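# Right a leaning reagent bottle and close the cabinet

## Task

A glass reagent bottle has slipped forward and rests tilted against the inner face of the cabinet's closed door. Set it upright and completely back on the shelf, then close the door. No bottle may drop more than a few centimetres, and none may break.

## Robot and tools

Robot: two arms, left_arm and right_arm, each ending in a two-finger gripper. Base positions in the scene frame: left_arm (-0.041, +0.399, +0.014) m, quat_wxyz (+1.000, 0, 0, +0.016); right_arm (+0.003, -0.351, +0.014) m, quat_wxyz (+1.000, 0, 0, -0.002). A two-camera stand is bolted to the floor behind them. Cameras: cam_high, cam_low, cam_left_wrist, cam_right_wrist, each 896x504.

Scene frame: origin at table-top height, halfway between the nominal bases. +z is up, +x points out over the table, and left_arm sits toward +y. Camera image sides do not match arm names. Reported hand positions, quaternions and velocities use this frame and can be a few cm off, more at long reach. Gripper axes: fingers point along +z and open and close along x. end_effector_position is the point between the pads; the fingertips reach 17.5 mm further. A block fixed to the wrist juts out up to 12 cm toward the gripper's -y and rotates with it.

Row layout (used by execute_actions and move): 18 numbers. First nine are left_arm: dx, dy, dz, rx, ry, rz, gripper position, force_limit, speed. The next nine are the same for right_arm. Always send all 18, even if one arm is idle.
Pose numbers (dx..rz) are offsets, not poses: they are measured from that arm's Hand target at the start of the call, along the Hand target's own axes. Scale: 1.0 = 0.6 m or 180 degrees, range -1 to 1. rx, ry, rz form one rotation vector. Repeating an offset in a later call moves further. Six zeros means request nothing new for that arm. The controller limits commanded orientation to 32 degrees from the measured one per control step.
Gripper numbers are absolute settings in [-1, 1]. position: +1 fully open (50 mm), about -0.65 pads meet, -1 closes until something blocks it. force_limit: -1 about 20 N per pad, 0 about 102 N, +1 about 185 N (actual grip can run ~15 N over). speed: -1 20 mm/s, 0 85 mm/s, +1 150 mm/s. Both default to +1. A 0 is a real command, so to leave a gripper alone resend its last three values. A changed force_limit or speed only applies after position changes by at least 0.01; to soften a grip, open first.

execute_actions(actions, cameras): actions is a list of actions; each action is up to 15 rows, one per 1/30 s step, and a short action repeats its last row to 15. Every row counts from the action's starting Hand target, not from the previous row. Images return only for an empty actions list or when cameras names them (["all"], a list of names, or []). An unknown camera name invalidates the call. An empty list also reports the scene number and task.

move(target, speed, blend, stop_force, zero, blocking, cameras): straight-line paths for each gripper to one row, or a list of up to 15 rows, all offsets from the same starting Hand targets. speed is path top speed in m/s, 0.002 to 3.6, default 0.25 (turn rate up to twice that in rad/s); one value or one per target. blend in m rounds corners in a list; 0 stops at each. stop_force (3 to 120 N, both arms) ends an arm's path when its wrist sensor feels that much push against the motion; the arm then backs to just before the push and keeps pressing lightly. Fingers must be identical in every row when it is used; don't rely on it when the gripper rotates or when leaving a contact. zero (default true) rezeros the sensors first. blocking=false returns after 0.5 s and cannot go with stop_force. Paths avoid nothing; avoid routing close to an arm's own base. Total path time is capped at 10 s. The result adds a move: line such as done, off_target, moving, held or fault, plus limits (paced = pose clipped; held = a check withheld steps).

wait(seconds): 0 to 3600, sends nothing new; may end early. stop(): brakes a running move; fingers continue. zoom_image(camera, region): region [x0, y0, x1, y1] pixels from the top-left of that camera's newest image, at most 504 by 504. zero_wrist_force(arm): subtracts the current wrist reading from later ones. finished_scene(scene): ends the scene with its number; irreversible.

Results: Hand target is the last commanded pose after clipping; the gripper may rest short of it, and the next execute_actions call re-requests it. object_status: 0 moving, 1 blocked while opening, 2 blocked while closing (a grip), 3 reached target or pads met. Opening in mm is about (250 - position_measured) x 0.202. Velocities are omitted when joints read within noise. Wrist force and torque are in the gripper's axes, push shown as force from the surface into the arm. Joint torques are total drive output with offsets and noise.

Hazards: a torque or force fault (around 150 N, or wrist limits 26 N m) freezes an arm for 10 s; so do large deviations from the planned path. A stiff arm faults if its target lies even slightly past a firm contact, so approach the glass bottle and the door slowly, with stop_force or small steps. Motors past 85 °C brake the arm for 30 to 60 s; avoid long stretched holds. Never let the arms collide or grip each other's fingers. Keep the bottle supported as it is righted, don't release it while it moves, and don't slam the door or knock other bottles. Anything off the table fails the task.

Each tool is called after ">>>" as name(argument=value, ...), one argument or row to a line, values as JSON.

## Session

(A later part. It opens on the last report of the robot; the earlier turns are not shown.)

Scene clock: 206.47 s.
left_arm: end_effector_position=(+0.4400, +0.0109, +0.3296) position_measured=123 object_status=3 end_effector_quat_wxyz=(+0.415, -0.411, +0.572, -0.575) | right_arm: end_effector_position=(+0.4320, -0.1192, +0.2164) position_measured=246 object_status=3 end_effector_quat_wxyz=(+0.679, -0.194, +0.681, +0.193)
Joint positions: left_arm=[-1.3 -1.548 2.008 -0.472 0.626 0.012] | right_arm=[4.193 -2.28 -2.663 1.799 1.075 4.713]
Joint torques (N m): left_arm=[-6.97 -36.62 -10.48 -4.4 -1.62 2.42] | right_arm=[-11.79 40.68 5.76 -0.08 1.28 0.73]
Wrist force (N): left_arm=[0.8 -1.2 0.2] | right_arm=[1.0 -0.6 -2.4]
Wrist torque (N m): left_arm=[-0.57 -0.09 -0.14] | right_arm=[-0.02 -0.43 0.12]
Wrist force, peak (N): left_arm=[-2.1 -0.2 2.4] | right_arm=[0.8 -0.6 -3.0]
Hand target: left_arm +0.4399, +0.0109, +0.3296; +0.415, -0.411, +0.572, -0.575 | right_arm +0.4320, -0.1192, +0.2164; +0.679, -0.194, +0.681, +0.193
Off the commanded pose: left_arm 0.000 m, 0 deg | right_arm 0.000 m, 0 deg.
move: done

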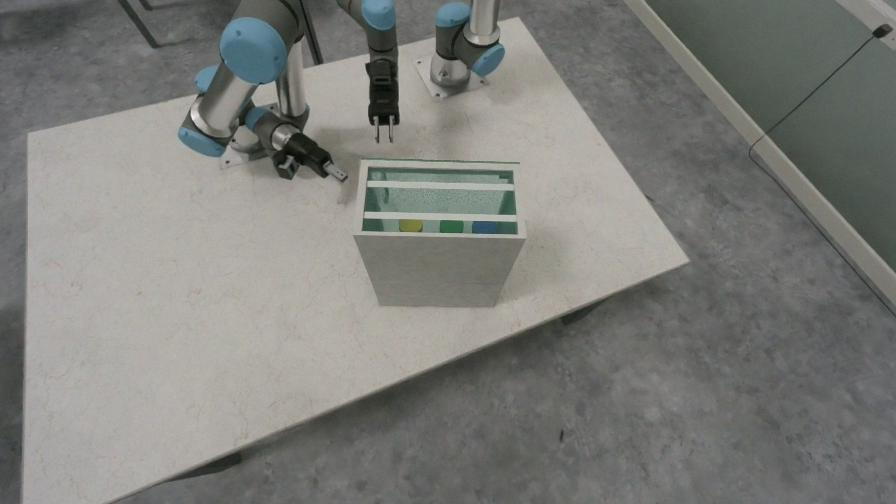

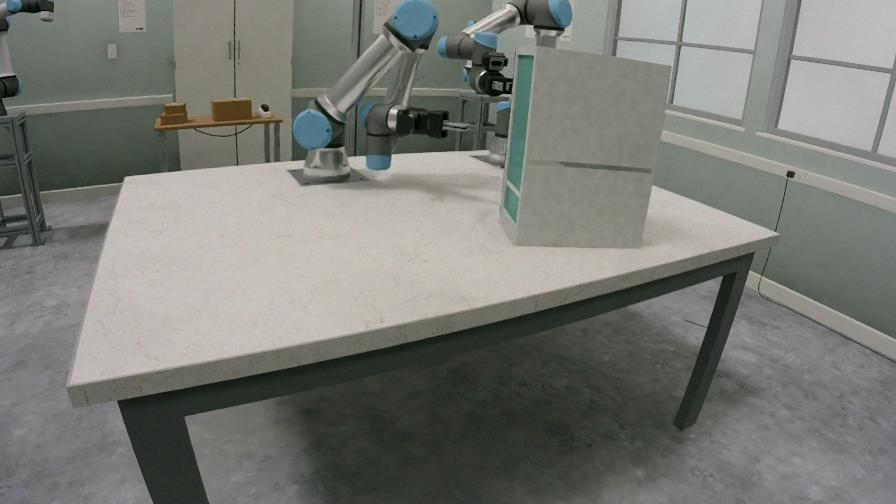

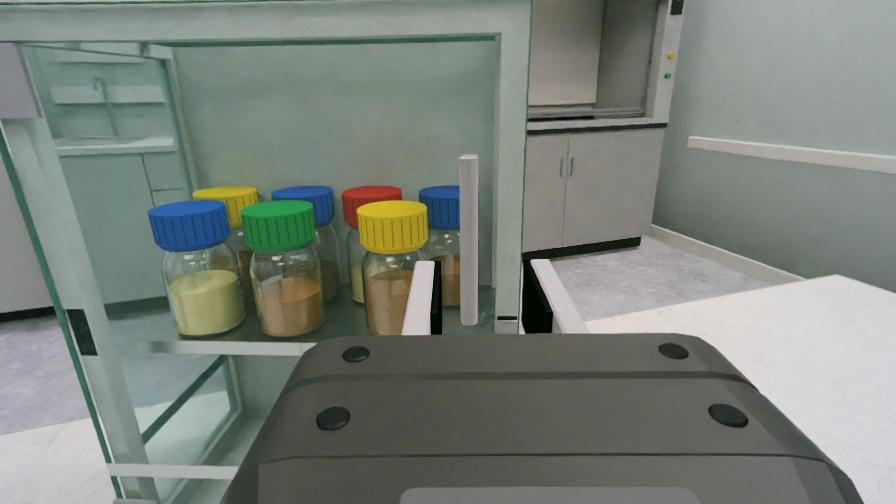

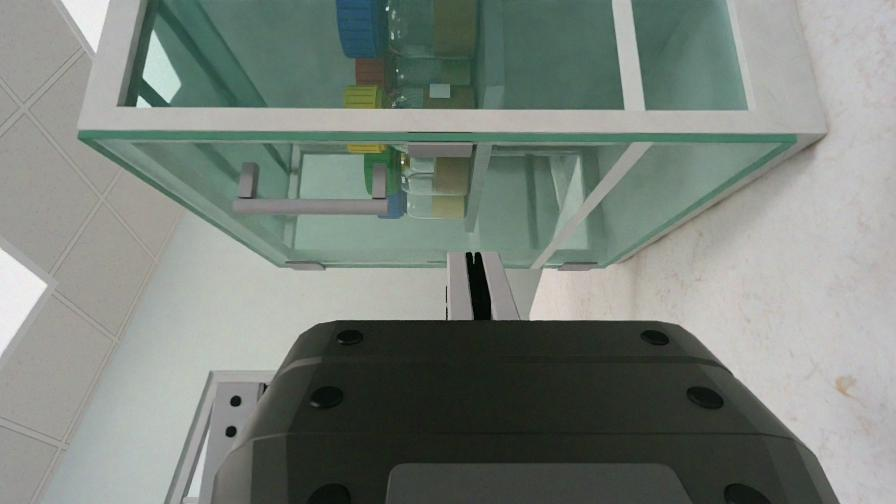

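>>> zoom_image(
  camera="cam_left_wrist",
  region=[140, 170, 560, 370],
)

Scaled by 1.200.

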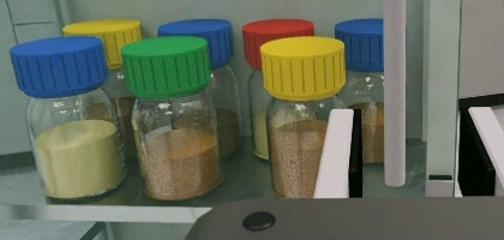

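>>> finished_scene(
  scene=1,
)

The scene is finished: the task was done.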